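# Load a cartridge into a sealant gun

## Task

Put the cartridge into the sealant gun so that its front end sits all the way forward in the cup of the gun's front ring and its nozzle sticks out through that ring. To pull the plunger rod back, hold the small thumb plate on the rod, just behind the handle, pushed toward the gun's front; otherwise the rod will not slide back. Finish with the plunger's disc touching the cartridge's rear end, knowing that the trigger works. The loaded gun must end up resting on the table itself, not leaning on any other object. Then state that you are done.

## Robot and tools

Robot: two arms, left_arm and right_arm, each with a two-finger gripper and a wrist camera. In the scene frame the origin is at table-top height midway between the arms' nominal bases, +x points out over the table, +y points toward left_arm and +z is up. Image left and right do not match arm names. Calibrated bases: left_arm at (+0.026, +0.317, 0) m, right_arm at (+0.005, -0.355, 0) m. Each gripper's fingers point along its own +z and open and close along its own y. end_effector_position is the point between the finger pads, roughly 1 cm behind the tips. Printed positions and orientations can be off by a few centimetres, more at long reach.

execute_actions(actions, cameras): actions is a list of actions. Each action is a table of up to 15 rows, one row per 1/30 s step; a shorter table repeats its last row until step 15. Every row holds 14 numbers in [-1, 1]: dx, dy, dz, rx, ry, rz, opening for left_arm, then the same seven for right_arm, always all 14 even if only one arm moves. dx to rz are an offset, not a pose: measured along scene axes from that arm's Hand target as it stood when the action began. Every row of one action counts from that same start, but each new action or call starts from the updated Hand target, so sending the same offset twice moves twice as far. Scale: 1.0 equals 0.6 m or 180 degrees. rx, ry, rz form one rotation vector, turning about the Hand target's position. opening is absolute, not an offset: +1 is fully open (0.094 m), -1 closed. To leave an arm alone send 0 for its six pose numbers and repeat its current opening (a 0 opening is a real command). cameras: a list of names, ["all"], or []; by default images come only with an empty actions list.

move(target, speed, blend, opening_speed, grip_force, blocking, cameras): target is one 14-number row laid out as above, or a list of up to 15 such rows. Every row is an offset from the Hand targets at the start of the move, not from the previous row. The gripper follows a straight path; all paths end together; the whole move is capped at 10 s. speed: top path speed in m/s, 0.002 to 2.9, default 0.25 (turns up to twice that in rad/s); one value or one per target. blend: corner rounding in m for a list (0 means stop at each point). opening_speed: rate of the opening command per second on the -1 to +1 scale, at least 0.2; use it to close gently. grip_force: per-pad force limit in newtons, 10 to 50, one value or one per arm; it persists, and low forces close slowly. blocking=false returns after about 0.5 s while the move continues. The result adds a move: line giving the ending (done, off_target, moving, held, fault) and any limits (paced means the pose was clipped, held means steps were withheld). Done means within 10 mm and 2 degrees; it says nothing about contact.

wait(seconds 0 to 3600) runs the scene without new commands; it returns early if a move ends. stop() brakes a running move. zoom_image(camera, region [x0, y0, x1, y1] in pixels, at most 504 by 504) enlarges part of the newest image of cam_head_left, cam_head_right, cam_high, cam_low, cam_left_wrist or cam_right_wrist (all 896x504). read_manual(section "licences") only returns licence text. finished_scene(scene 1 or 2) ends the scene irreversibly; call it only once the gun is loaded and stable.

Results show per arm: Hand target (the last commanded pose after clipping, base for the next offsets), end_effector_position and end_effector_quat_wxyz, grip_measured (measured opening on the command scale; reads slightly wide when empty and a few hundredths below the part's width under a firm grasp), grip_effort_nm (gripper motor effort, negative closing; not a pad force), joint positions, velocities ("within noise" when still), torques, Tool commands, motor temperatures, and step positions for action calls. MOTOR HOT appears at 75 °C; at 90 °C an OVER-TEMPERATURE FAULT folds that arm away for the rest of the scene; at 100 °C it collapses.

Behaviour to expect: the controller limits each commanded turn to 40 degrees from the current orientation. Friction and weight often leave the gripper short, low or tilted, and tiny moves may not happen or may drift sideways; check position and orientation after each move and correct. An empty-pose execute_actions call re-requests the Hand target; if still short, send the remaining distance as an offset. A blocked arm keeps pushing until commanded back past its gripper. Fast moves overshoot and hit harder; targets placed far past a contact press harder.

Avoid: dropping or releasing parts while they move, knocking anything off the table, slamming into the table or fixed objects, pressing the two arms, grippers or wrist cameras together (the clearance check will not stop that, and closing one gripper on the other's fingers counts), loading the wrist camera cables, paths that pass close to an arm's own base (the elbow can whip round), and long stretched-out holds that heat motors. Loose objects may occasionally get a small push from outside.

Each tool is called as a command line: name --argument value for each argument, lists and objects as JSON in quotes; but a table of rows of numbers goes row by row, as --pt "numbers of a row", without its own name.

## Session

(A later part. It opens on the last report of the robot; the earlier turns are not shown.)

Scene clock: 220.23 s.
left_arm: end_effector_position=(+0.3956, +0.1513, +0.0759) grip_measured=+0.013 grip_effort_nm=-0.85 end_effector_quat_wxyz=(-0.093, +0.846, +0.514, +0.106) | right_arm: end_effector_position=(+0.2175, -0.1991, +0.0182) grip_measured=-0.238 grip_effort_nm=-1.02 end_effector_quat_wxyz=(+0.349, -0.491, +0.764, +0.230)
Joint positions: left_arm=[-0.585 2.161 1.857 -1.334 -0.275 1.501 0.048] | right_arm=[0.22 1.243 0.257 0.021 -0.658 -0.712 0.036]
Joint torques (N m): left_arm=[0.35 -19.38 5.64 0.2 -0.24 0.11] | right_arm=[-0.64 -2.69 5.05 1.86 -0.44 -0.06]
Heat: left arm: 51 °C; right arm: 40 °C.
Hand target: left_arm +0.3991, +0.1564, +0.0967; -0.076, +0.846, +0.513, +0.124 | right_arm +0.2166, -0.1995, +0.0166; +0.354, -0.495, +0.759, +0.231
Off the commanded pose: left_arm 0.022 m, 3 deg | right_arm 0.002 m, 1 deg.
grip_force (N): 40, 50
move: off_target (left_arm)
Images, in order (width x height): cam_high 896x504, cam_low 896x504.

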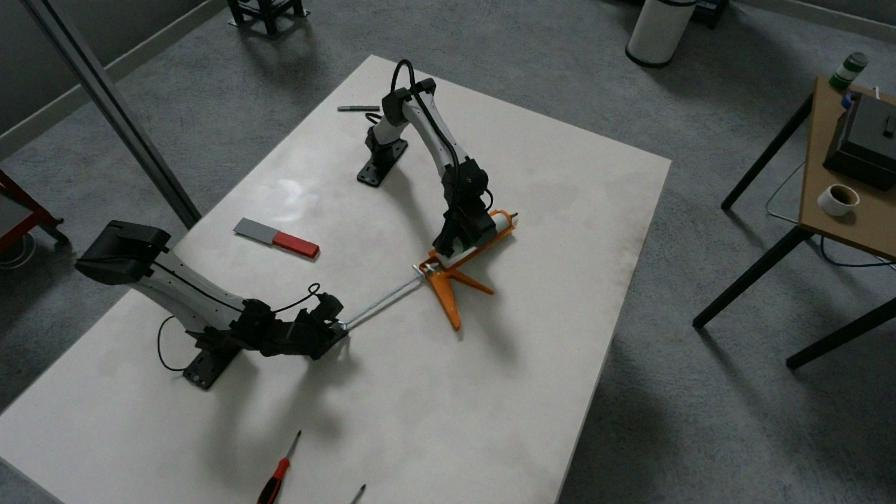

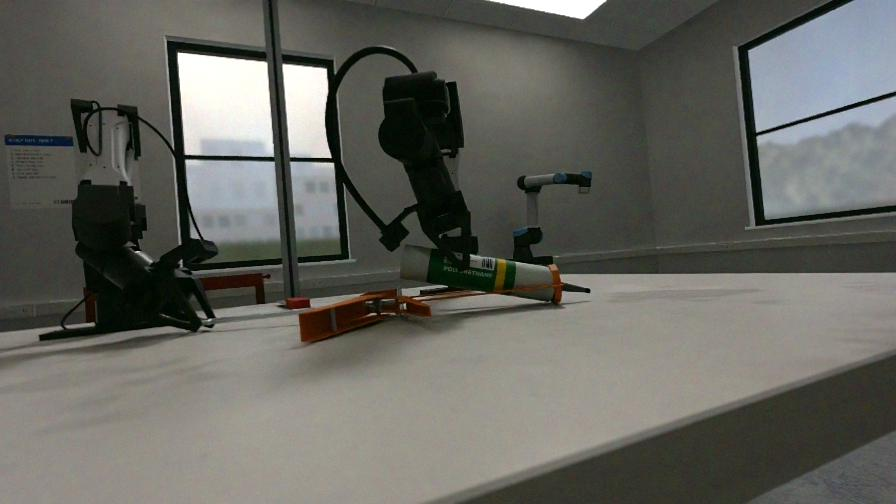

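move --pt "0.0045 0.0075 -0.001 0 0 0 -0.05 0 0 0 0 0 0 -0.45" --speed 0.05 --cameras '["cam_low", "cam_high"]'

zoom_image --camera "cam_low" --region '[360, 235, 460, 325]'

zoom_image --camera "cam_low" --region '[490, 240, 600, 320]'

Scene clock: 221.07 s.
left_arm: end_effector_position=(+0.3959, +0.1517, +0.0754) grip_measured=+0.013 grip_effort_nm=-0.85 end_effector_quat_wxyz=(-0.090, +0.847, +0.513, +0.101) | right_arm: end_effector_position=(+0.2173, -0.1989, +0.0184) grip_measured=-0.238 grip_effort_nm=-1.02 end_effector_quat_wxyz=(+0.349, -0.491, +0.764, +0.231)
Joint positions: left_arm=[-0.579 2.161 1.857 -1.333 -0.264 1.51 0.048] | right_arm=[0.22 1.243 0.257 0.021 -0.66 -0.712 0.036]
Joint torques (N m): left_arm=[1.02 -19.43 5.37 0.25 -0.31 0.09] | right_arm=[-0.64 -2.7 5.08 1.86 -0.41 -0.06]
Heat: left arm: 52 °C; right arm: 40 °C.
Hand target: left_arm +0.4018, +0.1608, +0.0961; -0.076, +0.846, +0.513, +0.124 | right_arm +0.2166, -0.1995, +0.0166; +0.354, -0.495, +0.759, +0.231
Off the commanded pose: left_arm 0.023 m, 3 deg | right_arm 0.002 m, 1 deg.
grip_force (N): 40, 50
move: off_target (left_arm)
Images, in order (width x height): cam_high 896x504, cam_low 896x504.

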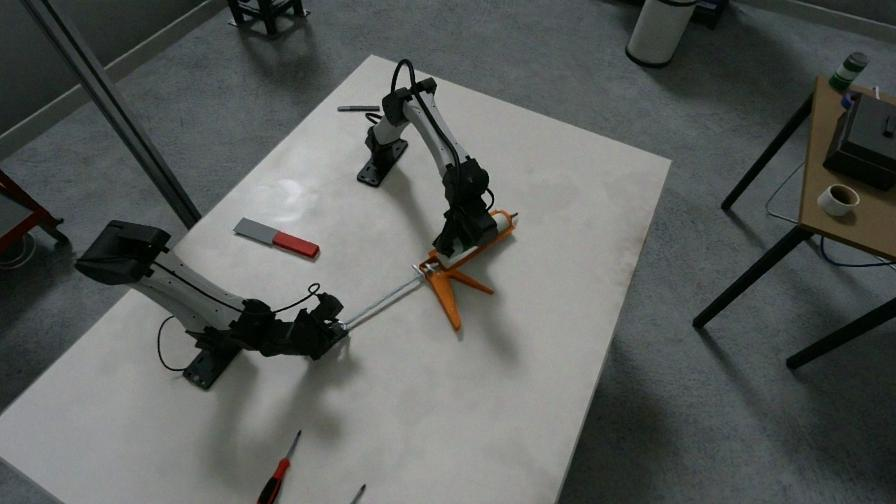

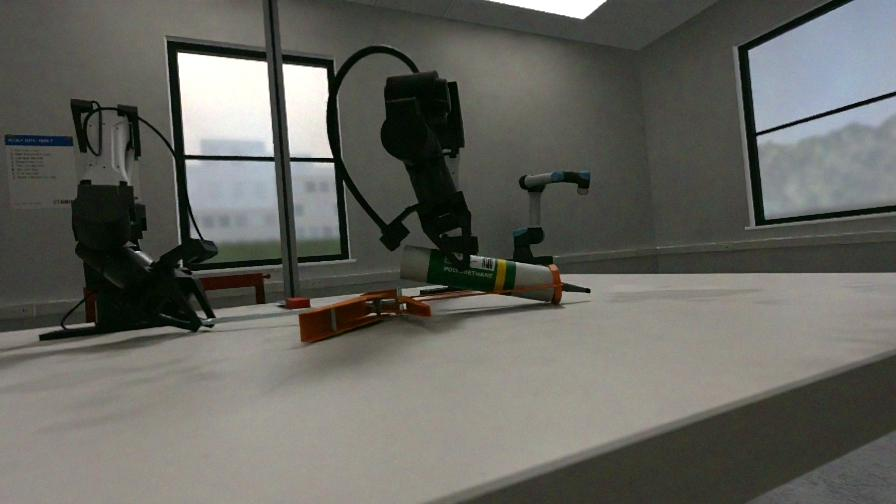

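Scaled by 5.040 from the camera's image (finer frame: 1280x720).

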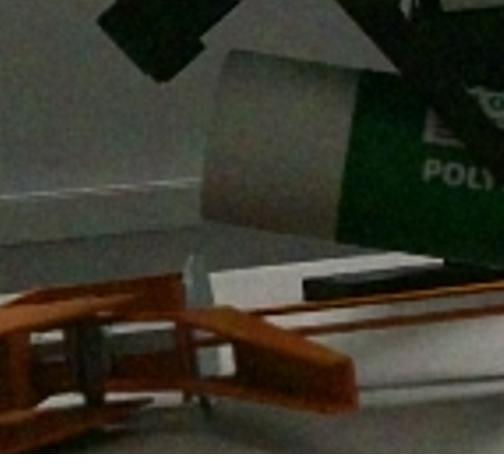

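Scaled by 4.582 from the camera's image (finer frame: 1280x720).

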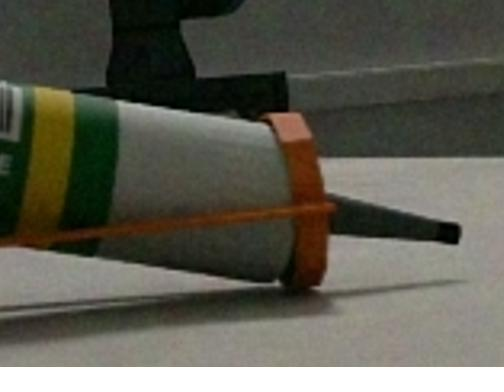

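move --pt "0 0 -0.02 -0.0394 0.0205 0 -0.05 0 0 0 0 0 0 -0.45" --speed 0.05 --grip_force '[28, 50]' --cameras '["cam_low", "cam_high", "cam_left_wrist"]'

zoom_image --camera "cam_low" --region '[360, 235, 460, 325]'

zoom_image --camera "cam_low" --region '[490, 240, 600, 320]'

Scene clock: 223.93 s.
left_arm: end_effector_position=(+0.3951, +0.1522, +0.0671) grip_measured=+0.013 grip_effort_nm=-0.64 end_effector_quat_wxyz=(-0.056, +0.854, +0.516, +0.045) | right_arm: end_effector_position=(+0.2172, -0.1988, +0.0184) grip_measured=-0.238 grip_effort_nm=-1.02 end_effector_quat_wxyz=(+0.349, -0.491, +0.764, +0.231)
Joint positions: left_arm=[-0.525 2.149 1.823 -1.294 -0.136 1.572 0.048] | right_arm=[0.22 1.243 0.257 0.021 -0.66 -0.712 0.036]
Joint torques (N m): left_arm=[1.32 -18.63 5.48 0.33 -0.17 0.09] | right_arm=[-0.64 -2.7 5.09 1.86 -0.42 -0.06]
Heat: left arm: 53 °C; right arm: 40 °C.
Hand target: left_arm +0.4018, +0.1608, +0.0842; -0.040, +0.853, +0.517, +0.065 | right_arm +0.2166, -0.1994, +0.0166; +0.354, -0.495, +0.759, +0.231
Off the commanded pose: left_arm 0.020 m, 3 deg | right_arm 0.002 m, 1 deg.
grip_force (N): 28, 50
move: off_target (left_arm)
cam_left_wrist: T_world_to_cam=[[-0.89968, 0.43447, 0.04267, 0.28456], [0.3992, 0.77917, 0.48325, -0.26631], [0.17671, 0.4518, -0.87444, 0.00755]] pos_world=[0.36098, 0.08046, 0.12316]
Images, in order (width x height): cam_high 896x504, cam_low 896x504, cam_left_wrist 896x504.

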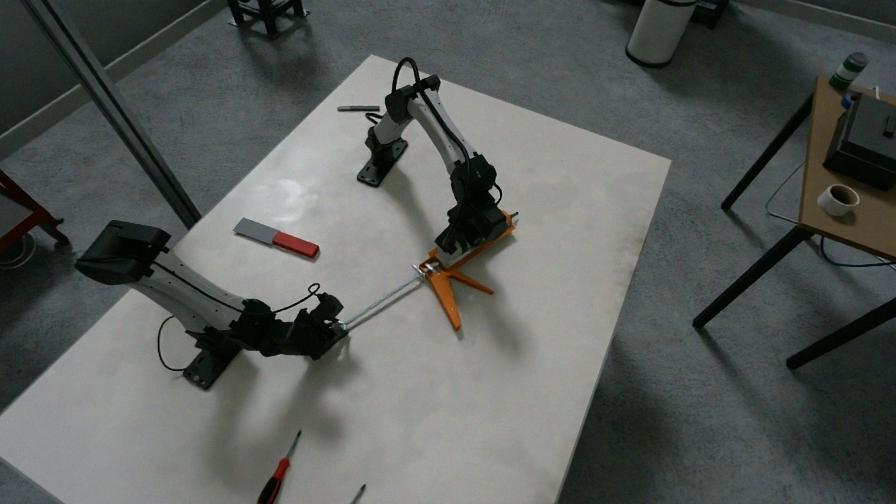

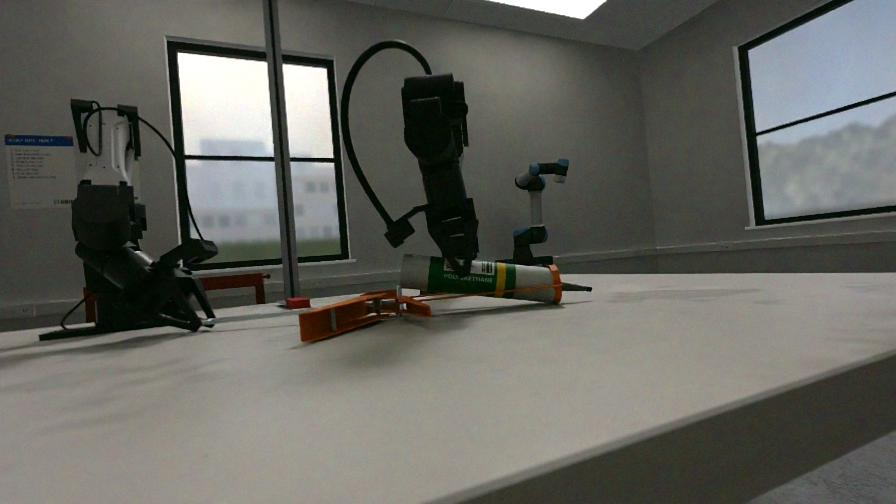

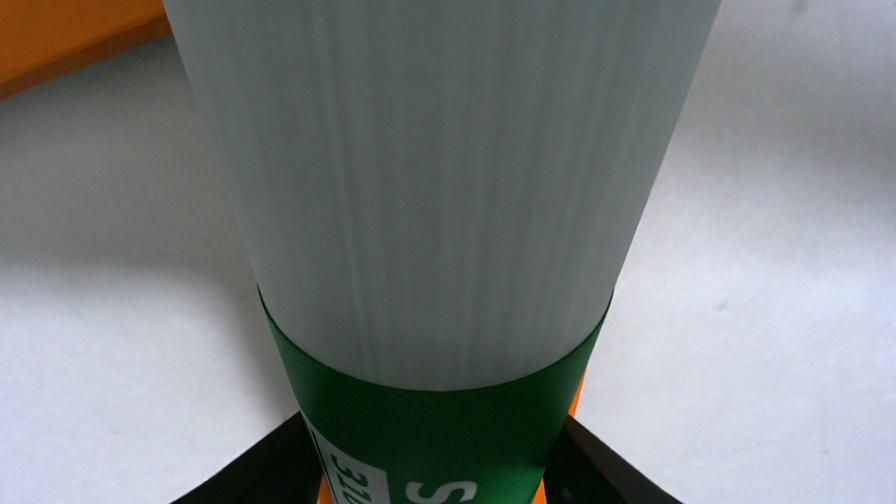

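Scaled by 5.040 from the camera's image (finer frame: 1280x720).

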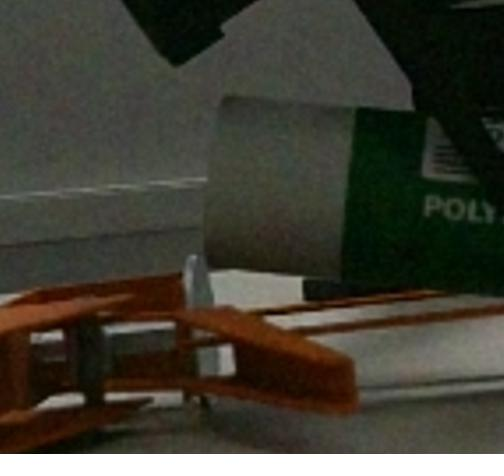

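Scaled by 4.582 from the camera's image (finer frame: 1280x720).

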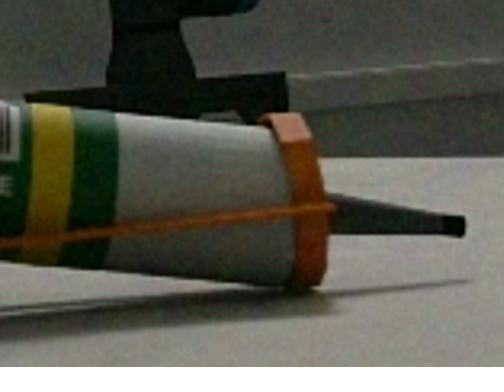

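move --pt "0 0 -0.0233 -0.036 0.0188 0 -0.05 0 0 0 0 0 0 -0.45" --speed 0.05 --grip_force '[28, 50]' --cameras '["cam_low", "cam_high", "cam_left_wrist"]'

zoom_image --camera "cam_low" --region '[360, 235, 460, 325]'

zoom_image --camera "cam_low" --region '[490, 240, 600, 320]'

Scene clock: 226.27 s.
left_arm: end_effector_position=(+0.3940, +0.1523, +0.0574) grip_measured=+0.013 grip_effort_nm=-0.64 end_effector_quat_wxyz=(-0.021, +0.855, +0.518, -0.009) | right_arm: end_effector_position=(+0.2173, -0.1987, +0.0186) grip_measured=-0.238 grip_effort_nm=-1.02 end_effector_quat_wxyz=(+0.350, -0.491, +0.763, +0.231)
Joint positions: left_arm=[-0.472 2.148 1.79 -1.258 -0.01 1.626 0.048] | right_arm=[0.22 1.243 0.257 0.022 -0.661 -0.712 0.036]
Joint torques (N m): left_arm=[1.5 -17.68 5.35 0.41 -0.06 0.1] | right_arm=[-0.66 -2.7 5.07 1.86 -0.41 -0.07]
Motor temperatures (°C): left_arm=[23 54 35 24 23 22 24] | right_arm=[24 31 34 40 23 21 27]
Heat: left arm: 54 °C; right arm: 40 °C.
Hand target: left_arm +0.4018, +0.1608, +0.0702; -0.007, +0.855, +0.519, +0.010 | right_arm +0.2166, -0.1994, +0.0166; +0.354, -0.495, +0.759, +0.231
Off the commanded pose: left_arm 0.017 m, 3 deg | right_arm 0.002 m, 1 deg.
grip_force (N): 28, 50
move: off_target (left_arm)
cam_left_wrist: T_world_to_cam=[[-0.89963, 0.43444, 0.04382, 0.28384], [0.41891, 0.83041, 0.36733, -0.27012], [0.1232, 0.34882, -0.92906, 0.03914]] pos_world=[0.36369, 0.08735, 0.12316]
Images, in order (width x height): cam_high 896x504, cam_low 896x504, cam_left_wrist 896x504.

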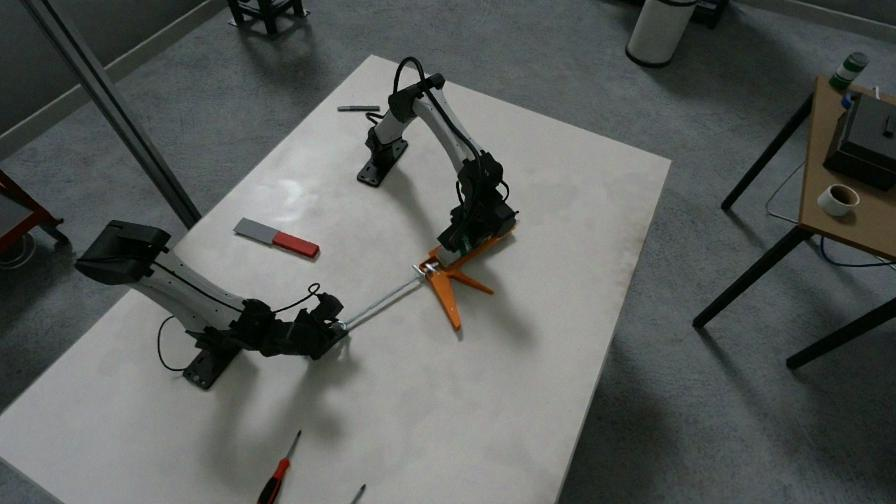

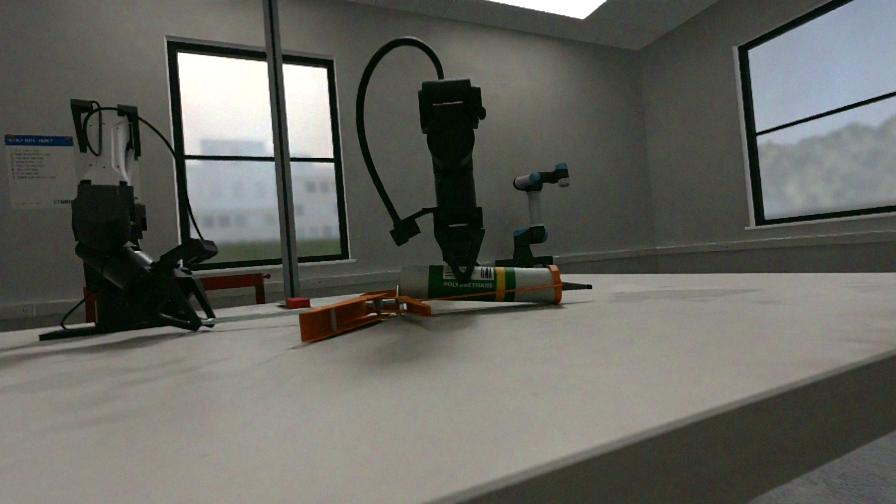

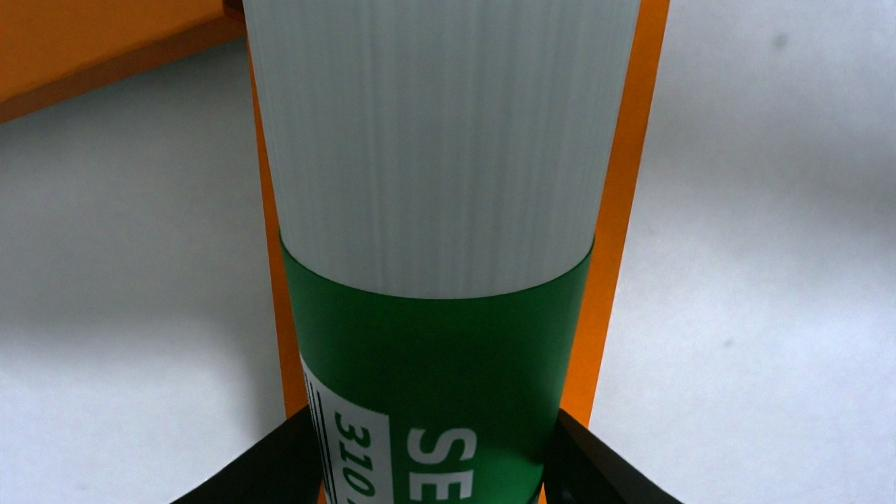

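Scaled by 5.040 from the camera's image (finer frame: 1280x720).

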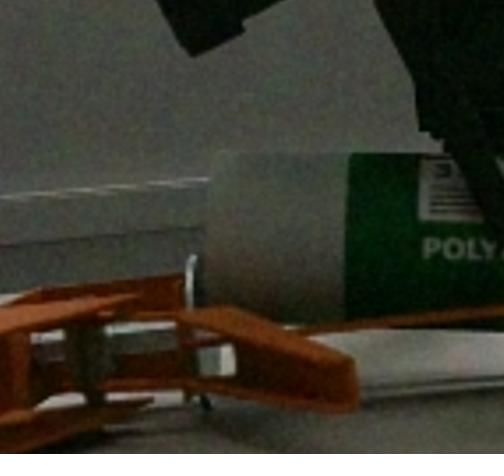

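Scaled by 4.582 from the camera's image (finer frame: 1280x720).

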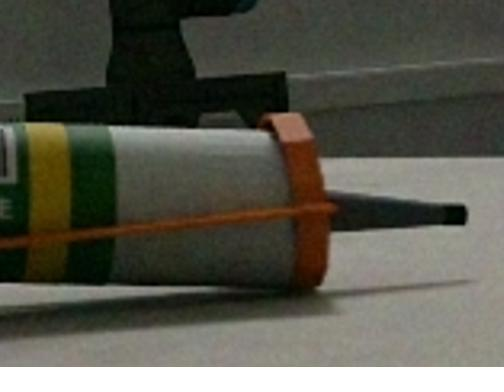

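move --pt "-0.0045 0.0023 -0.0133 0 0 0 -0.05 0 0 0 0 0 0 -0.45" --speed 0.05 --grip_force '[28, 50]' --cameras '["cam_low", "cam_left_wrist"]'

zoom_image --camera "cam_low" --region '[360, 235, 460, 325]'

zoom_image --camera "cam_low" --region '[420, 240, 600, 320]'

Scene clock: 227.83 s.
left_arm: end_effector_position=(+0.3915, +0.1518, +0.0475) grip_measured=+0.013 grip_effort_nm=-0.63 end_effector_quat_wxyz=(-0.019, +0.856, +0.516, -0.012) | right_arm: end_effector_position=(+0.2180, -0.1983, +0.0194) grip_measured=-0.238 grip_effort_nm=-1.02 end_effector_quat_wxyz=(+0.352, -0.492, +0.762, +0.231)
Joint positions: left_arm=[-0.472 2.144 1.745 -1.216 -0.001 1.631 0.048] | right_arm=[0.22 1.243 0.257 0.027 -0.663 -0.712 0.036]
Joint torques (N m): left_arm=[1.55 -18.07 5.31 0.35 -0.14 0.06] | right_arm=[-0.65 -2.73 5.07 1.81 -0.38 -0.06]
Heat: left arm: 54 °C; right arm: 40 °C.
Hand target: left_arm +0.3991, +0.1622, +0.0622; -0.007, +0.855, +0.519, +0.011 | right_arm +0.2166, -0.1995, +0.0165; +0.354, -0.495, +0.759, +0.231
Off the commanded pose: left_arm 0.020 m, 3 deg | right_arm 0.003 m, 1 deg.
grip_force (N): 28, 50
move: off_target (left_arm)
cam_left_wrist: T_world_to_cam=[[-0.8972, 0.43954, 0.04287, 0.28059], [0.42441, 0.83129, 0.35894, -0.26695], [0.12213, 0.34023, -0.93238, 0.03237]] pos_world=[0.36108, 0.08756, 0.11397]

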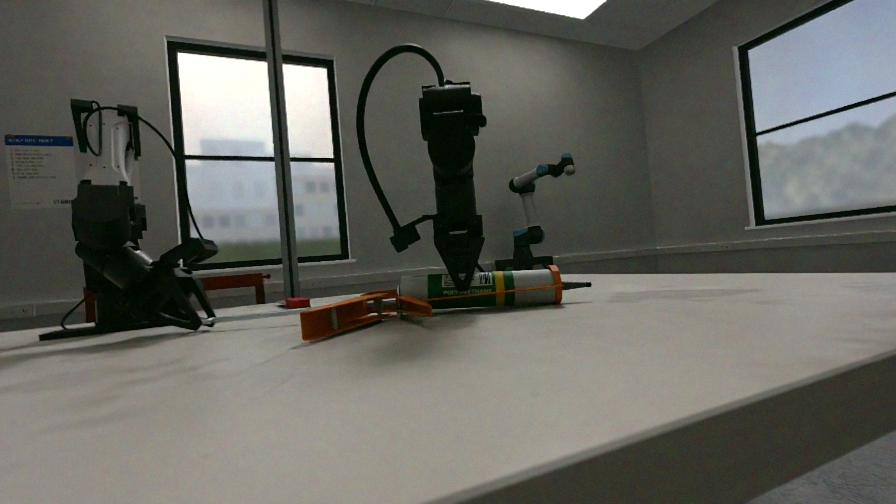

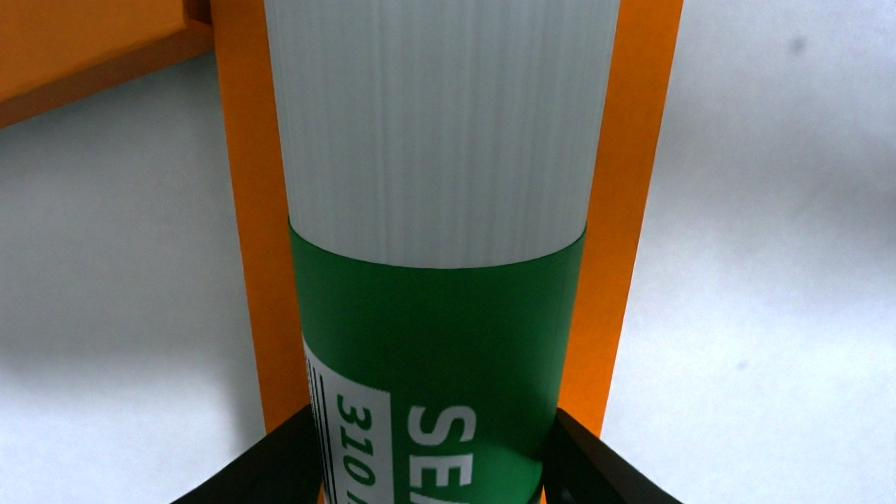

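Scaled by 5.040 from the camera's image (finer frame: 1280x720).

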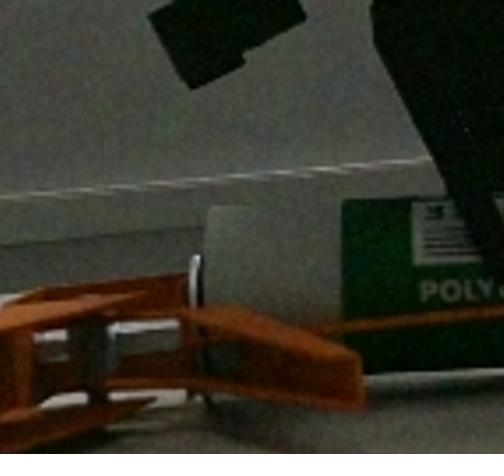

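Scaled by 2.800 from the camera's image (finer frame: 1280x720).

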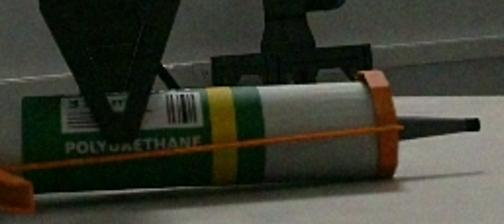

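move --pt "-0.010 -0.0133 -0.002 0 0 0 -0.05 0 0 0 0 0 0 -0.45" --pt "-0.010 -0.0133 0.0 0 0 0 0.4 0 0 0 0 0 0 -0.45" --speed 0.06 --opening_speed 0.4 --cameras '["cam_low", "cam_left_wrist"]'

zoom_image --camera "cam_low" --region '[360, 235, 460, 325]'

zoom_image --camera "cam_low" --region '[420, 240, 600, 320]'

Scene clock: 230.57 s.
left_arm: end_effector_position=(+0.3926, +0.1527, +0.0537) grip_measured=+0.397 grip_effort_nm=0.13 end_effector_quat_wxyz=(-0.011, +0.856, +0.516, +0.000) | right_arm: end_effector_position=(+0.2180, -0.1983, +0.0194) grip_measured=-0.238 grip_effort_nm=-1.02 end_effector_quat_wxyz=(+0.352, -0.492, +0.762, +0.231)
Joint positions: left_arm=[-0.473 2.117 1.728 -1.201 -0.012 1.629 0.066] | right_arm=[0.22 1.243 0.257 0.027 -0.663 -0.712 0.036]
Joint torques (N m): left_arm=[-0.46 -16.06 5.68 0.28 -0.02 -0.12] | right_arm=[-0.64 -2.7 5.09 1.8 -0.38 -0.07]
Motor temperatures (°C): left_arm=[23 55 35 24 23 22 24] | right_arm=[24 31 34 40 23 21 27]
Heat: left arm: 55 °C; right arm: 40 °C.
Hand target: left_arm +0.3932, +0.1543, +0.0623; -0.006, +0.855, +0.519, +0.011 | right_arm +0.2166, -0.1995, +0.0165; +0.354, -0.495, +0.759, +0.231
Off the commanded pose: left_arm 0.009 m, 1 deg | right_arm 0.003 m, 1 deg.
grip_force (N): 28, 50
move: done; target 2's new opening was sent with left_arm's hand 0.017 m and 3 deg from that target
cam_left_wrist: T_world_to_cam=[[-0.89819, 0.43926, 0.0176, 0.28269], [0.41394, 0.83159, 0.37028, -0.26688], [0.14802, 0.33987, -0.92875, 0.02735]] pos_world=[0.36034, 0.08847, 0.11925]

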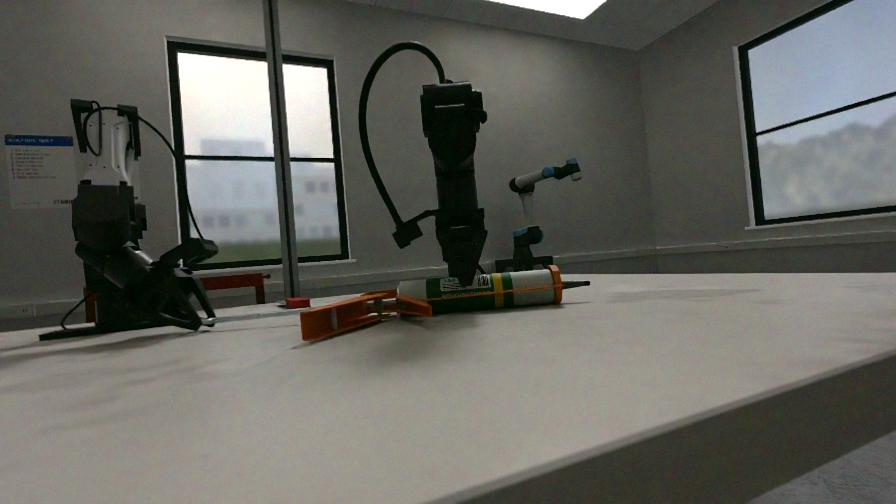

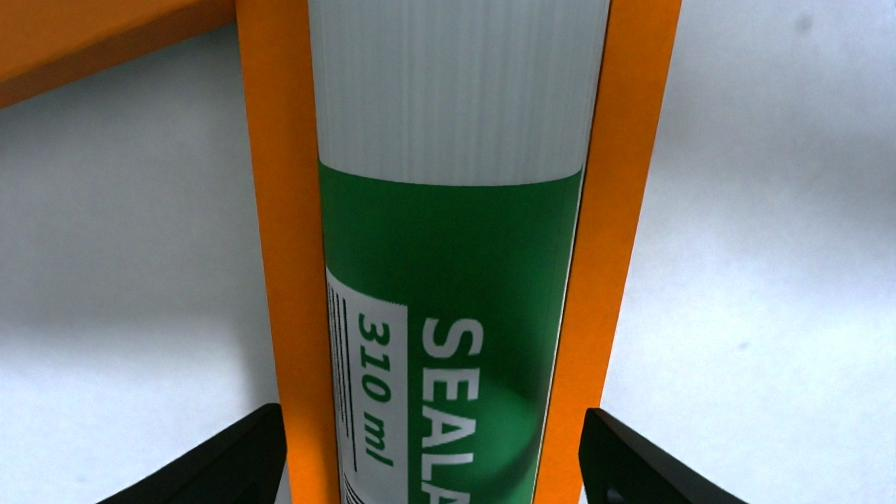

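Scaled by 5.040 from the camera's image (finer frame: 1280x720).

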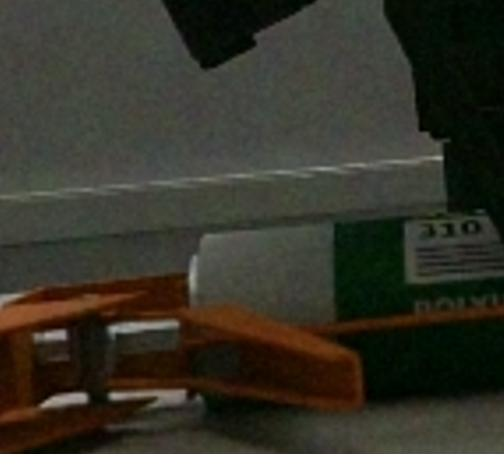

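Scaled by 2.800 from the camera's image (finer frame: 1280x720).

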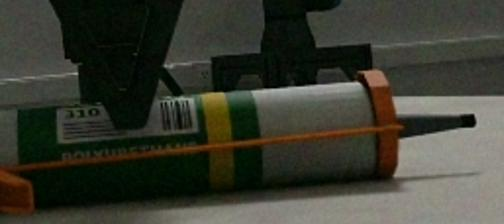

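move --pt "0 0 0.1 0 0 0 0.6 0 0 0 0 0 0 -0.45" --speed 0.15 --grip_force '[50, 50]' --cameras '["cam_low", "cam_left_wrist", "cam_high"]'

zoom_image --camera "cam_low" --region '[360, 235, 460, 325]'

zoom_image --camera "cam_low" --region '[490, 240, 600, 320]'

Scene clock: 232.30 s.
left_arm: end_effector_position=(+0.3895, +0.1541, +0.1120) grip_measured=+0.597 grip_effort_nm=0.13 end_effector_quat_wxyz=(-0.013, +0.856, +0.516, -0.002) | right_arm: end_effector_position=(+0.2180, -0.1983, +0.0194) grip_measured=-0.238 grip_effort_nm=-1.01 end_effector_quat_wxyz=(+0.352, -0.492, +0.762, +0.231)
Joint positions: left_arm=[-0.473 2.097 1.929 -1.426 -0.012 1.629 0.075] | right_arm=[0.22 1.243 0.257 0.027 -0.663 -0.712 0.036]
Joint torques (N m): left_arm=[-0.44 -14.34 8.59 0.2 -0.02 -0.13] | right_arm=[-0.64 -2.69 5.08 1.8 -0.38 -0.06]
Motor temperatures (°C): left_arm=[23 55 35 24 23 22 24] | right_arm=[24 31 34 40 23 21 27]
Heat: left arm: 55 °C; right arm: 40 °C.
Hand target: left_arm +0.3931, +0.1543, +0.1222; -0.007, +0.855, +0.519, +0.010 | right_arm +0.2166, -0.1995, +0.0165; +0.354, -0.495, +0.759, +0.231
Off the commanded pose: left_arm 0.011 m, 2 deg | right_arm 0.003 m, 1 deg.
move: off_target (left_arm)
cam_left_wrist: T_world_to_cam=[[-0.89814, 0.43916, 0.02181, 0.27783], [0.41532, 0.83099, 0.37008, -0.28879], [0.1444, 0.34144, -0.92874, 0.08262]] pos_world=[0.35754, 0.08976, 0.17755]
Images, in order (width x height): cam_high 896x504, cam_low 896x504, cam_left_wrist 896x504.

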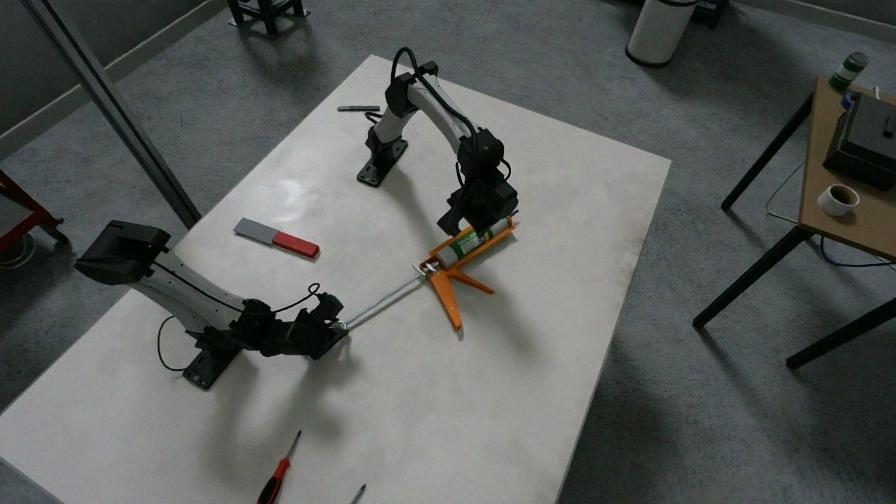

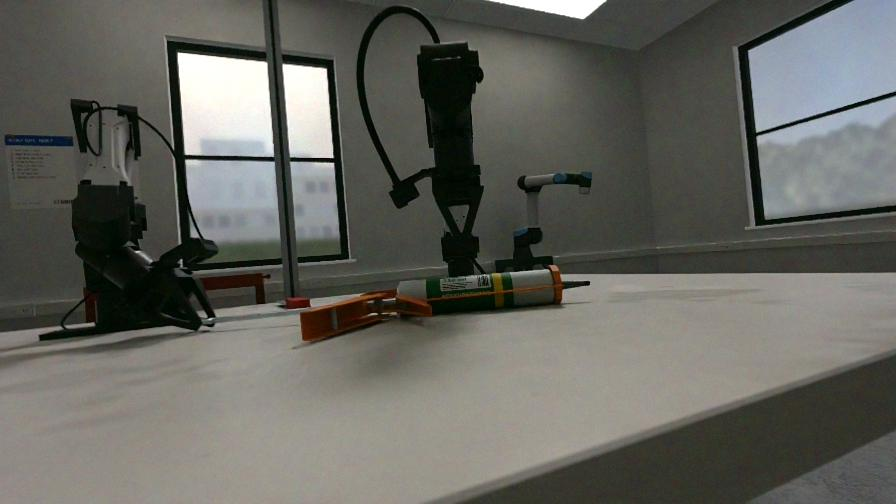

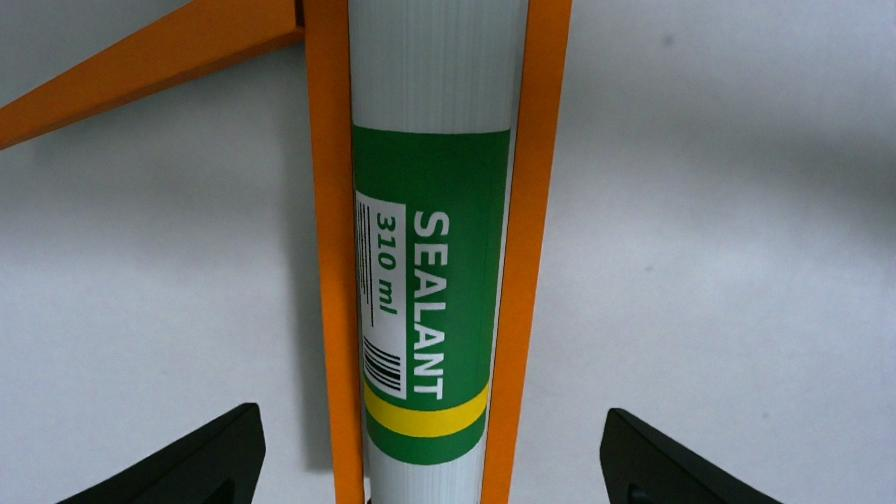

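Scaled by 5.040 from the camera's image (finer frame: 1280x720).

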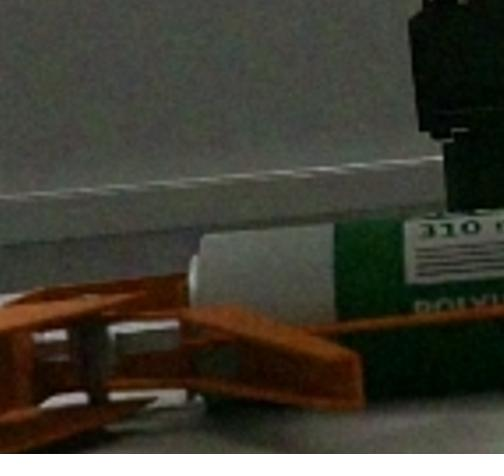

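Scaled by 4.582 from the camera's image (finer frame: 1280x720).

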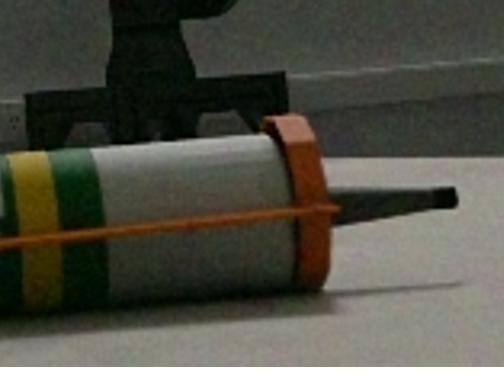

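move --pt "0 0 0 0 0 0 0.6 0.01 0.0229 0.0 0 0 0 -0.45" --speed 0.05 --cameras '["cam_low", "cam_left_wrist"]'

zoom_image --camera "cam_low" --region '[360, 235, 460, 325]'

zoom_image --camera "cam_low" --region '[490, 240, 600, 320]'

Scene clock: 233.60 s.
left_arm: end_effector_position=(+0.3895, +0.1541, +0.1120) grip_measured=+0.597 grip_effort_nm=0.13 end_effector_quat_wxyz=(-0.013, +0.856, +0.516, -0.002) | right_arm: end_effector_position=(+0.2195, -0.1899, +0.0160) grip_measured=-0.238 grip_effort_nm=-1.02 end_effector_quat_wxyz=(+0.348, -0.488, +0.765, +0.234)
Joint positions: left_arm=[-0.473 2.097 1.929 -1.426 -0.012 1.629 0.075] | right_arm=[0.266 1.281 0.257 0.087 -0.637 -0.657 0.036]
Joint torques (N m): left_arm=[-0.4 -14.38 8.58 0.16 -0.02 -0.13] | right_arm=[1.63 -2.17 6.61 2 -0.19 0.11]
Motor temperatures (°C): left_arm=[23 55 35 24 23 22 24] | right_arm=[24 31 34 40 23 21 27]
Heat: left arm: 55 °C; right arm: 40 °C.
Hand target: left_arm +0.3932, +0.1543, +0.1222; -0.007, +0.855, +0.519, +0.010 | right_arm +0.2226, -0.1857, +0.0165; +0.354, -0.495, +0.759, +0.231
Off the commanded pose: left_arm 0.011 m, 2 deg | right_arm 0.005 m, 1 deg.
move: done
cam_left_wrist: T_world_to_cam=[[-0.89814, 0.43915, 0.0222, 0.27767], [0.41543, 0.83091, 0.37015, -0.2888], [0.14411, 0.34167, -0.92871, 0.08271]] pos_world=[0.35744, 0.08976, 0.17755]

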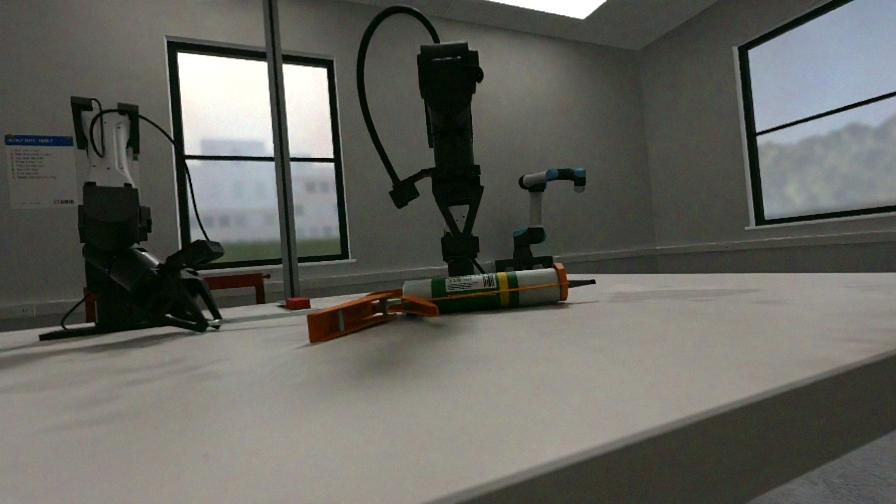

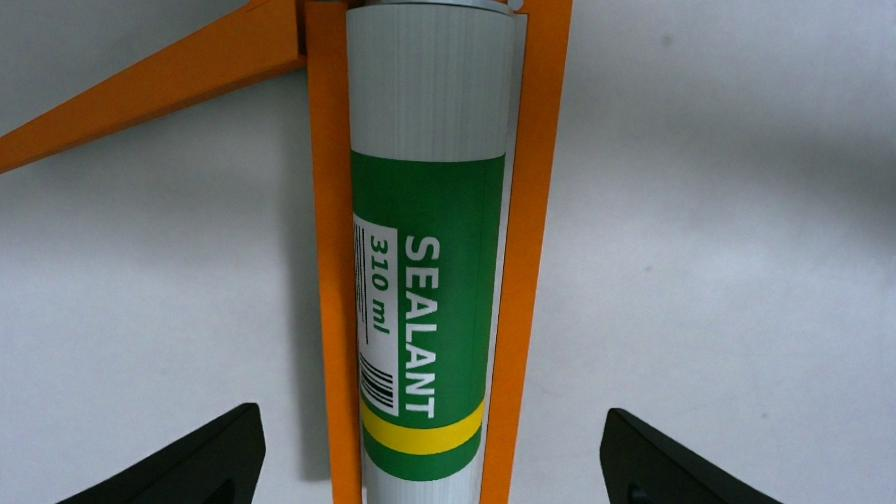

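Scaled by 5.040 from the camera's image (finer frame: 1280x720).

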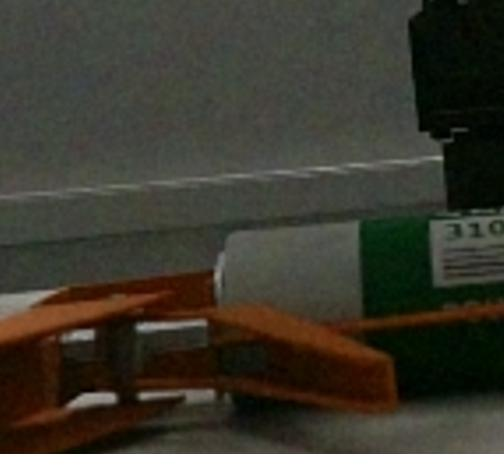

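Scaled by 4.582 from the camera's image (finer frame: 1280x720).

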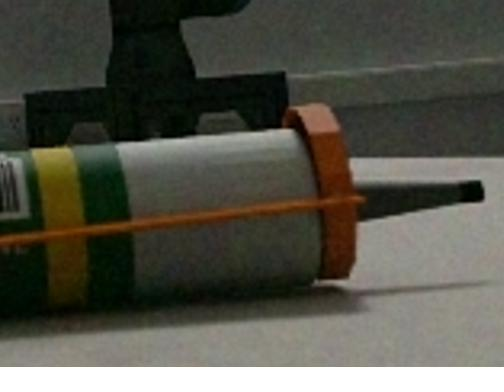

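move --pt "0 -0.001 -0.1437 0 0 0 0.96 0 0 0 0 0 0 -0.45" --speed 0.12 --cameras '["cam_low", "cam_left_wrist"]'

Scene clock: 236.43 s.
left_arm: end_effector_position=(+0.3950, +0.1517, +0.0449) grip_measured=+0.957 grip_effort_nm=0.13 end_effector_quat_wxyz=(+0.004, +0.856, +0.517, +0.010) | right_arm: end_effector_position=(+0.2195, -0.1899, +0.0160) grip_measured=-0.238 grip_effort_nm=-1.02 end_effector_quat_wxyz=(+0.348, -0.488, +0.765, +0.234)
Joint positions: left_arm=[-0.473 2.096 1.661 -1.117 -0.012 1.628 0.092] | right_arm=[0.266 1.281 0.257 0.087 -0.637 -0.657 0.036]
Joint torques (N m): left_arm=[-0.57 -11.86 4.85 0.5 -0.02 -0.13] | right_arm=[1.63 -2.14 6.61 2 -0.18 0.11]
Heat: left arm: 54 °C; right arm: 40 °C.
Hand target: left_arm +0.3931, +0.1537, +0.0360; -0.007, +0.855, +0.519, +0.010 | right_arm +0.2226, -0.1857, +0.0165; +0.354, -0.495, +0.759, +0.231
Off the commanded pose: left_arm 0.009 m, 1 deg | right_arm 0.005 m, 1 deg.
move: done
cam_left_wrist: T_world_to_cam=[[-0.89866, 0.43819, -0.01977, 0.28749], [0.40028, 0.83767, 0.37161, -0.25938], [0.17939, 0.32604, -0.92818, 0.00891]] pos_world=[0.36058, 0.08839, 0.11034]

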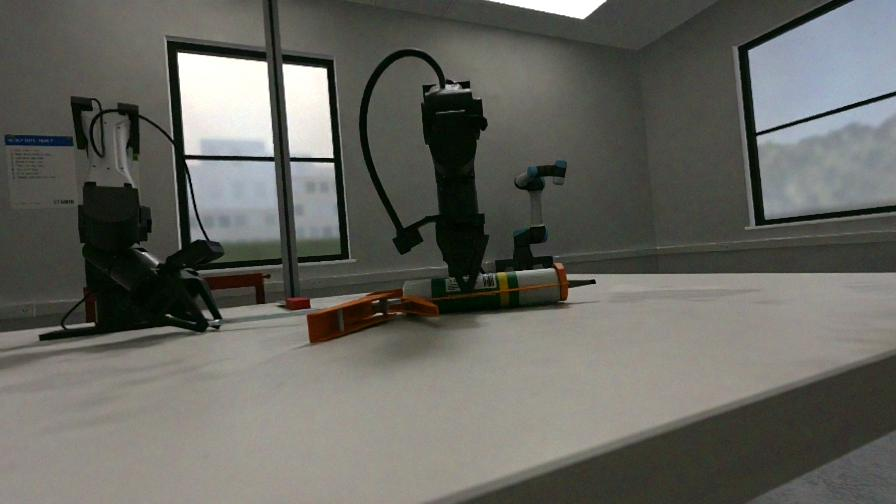

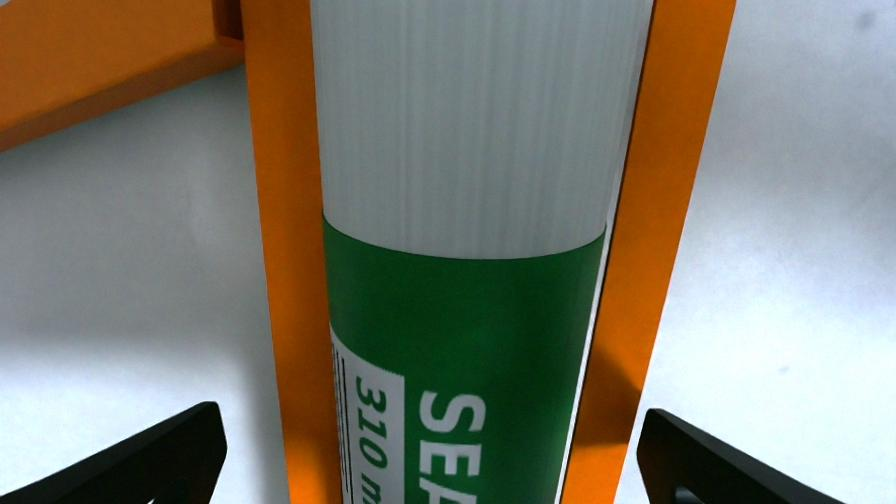

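move --pt "-0.0092 0.005 0.004 0 0 0 0.96 0 0 0 0 0 0 -0.45" --pt "-0.0092 0.005 -0.018 0 0 0 0.96 0 0 0 0 0 0 -0.45" --speed 0.08 --cameras '["cam_low", "cam_left_wrist"]'

Scene clock: 238.17 s.
left_arm: end_effector_position=(+0.3887, +0.1546, +0.0291) grip_measured=+0.957 grip_effort_nm=0.13 end_effector_quat_wxyz=(-0.001, +0.856, +0.517, +0.007) | right_arm: end_effector_position=(+0.2195, -0.1899, +0.0160) grip_measured=-0.238 grip_effort_nm=-1.02 end_effector_quat_wxyz=(+0.348, -0.488, +0.765, +0.234)
Joint positions: left_arm=[-0.473 2.096 1.596 -1.065 -0.013 1.628 0.092] | right_arm=[0.266 1.281 0.257 0.087 -0.637 -0.657 0.036]
Joint torques (N m): left_arm=[-0.5 -13.11 4.82 0.46 -0.01 -0.13] | right_arm=[1.63 -2.13 6.64 2.01 -0.18 0.1]
Heat: left arm: 54 °C; right arm: 40 °C.
Hand target: left_arm +0.3876, +0.1567, +0.0252; -0.007, +0.855, +0.519, +0.010 | right_arm +0.2226, -0.1857, +0.0165; +0.354, -0.495, +0.759, +0.231
Off the commanded pose: left_arm 0.005 m, 1 deg | right_arm 0.005 m, 1 deg.
move: done
cam_left_wrist: T_world_to_cam=[[-0.89882, 0.43826, -0.00645, 0.27991], [0.40472, 0.83551, 0.37165, -0.25483], [0.16827, 0.33144, -0.92835, -0.00223]] pos_world=[0.3551, 0.09098, 0.09444]

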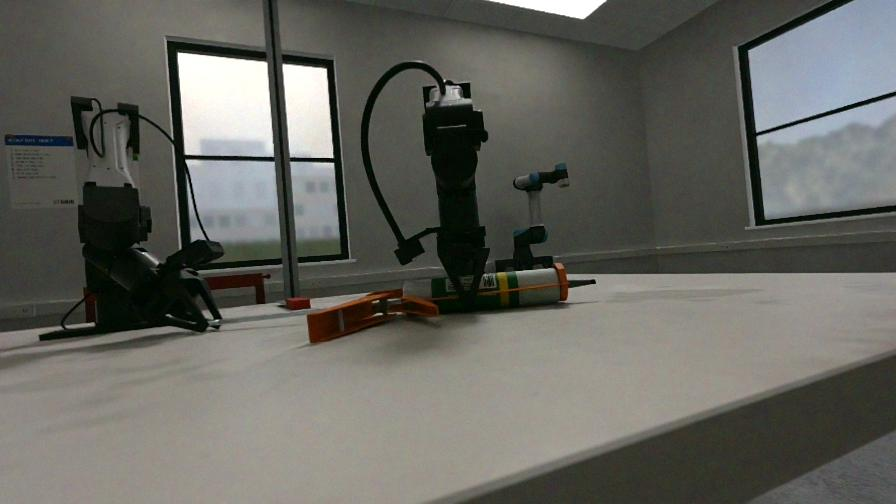

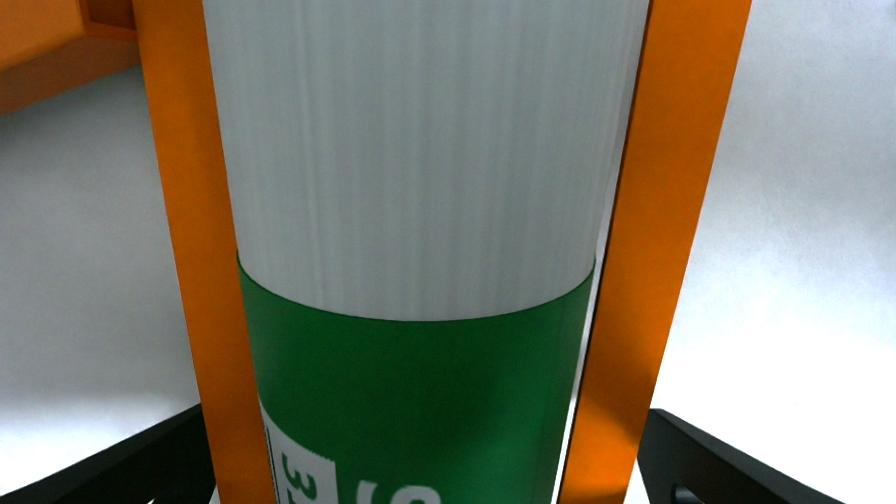

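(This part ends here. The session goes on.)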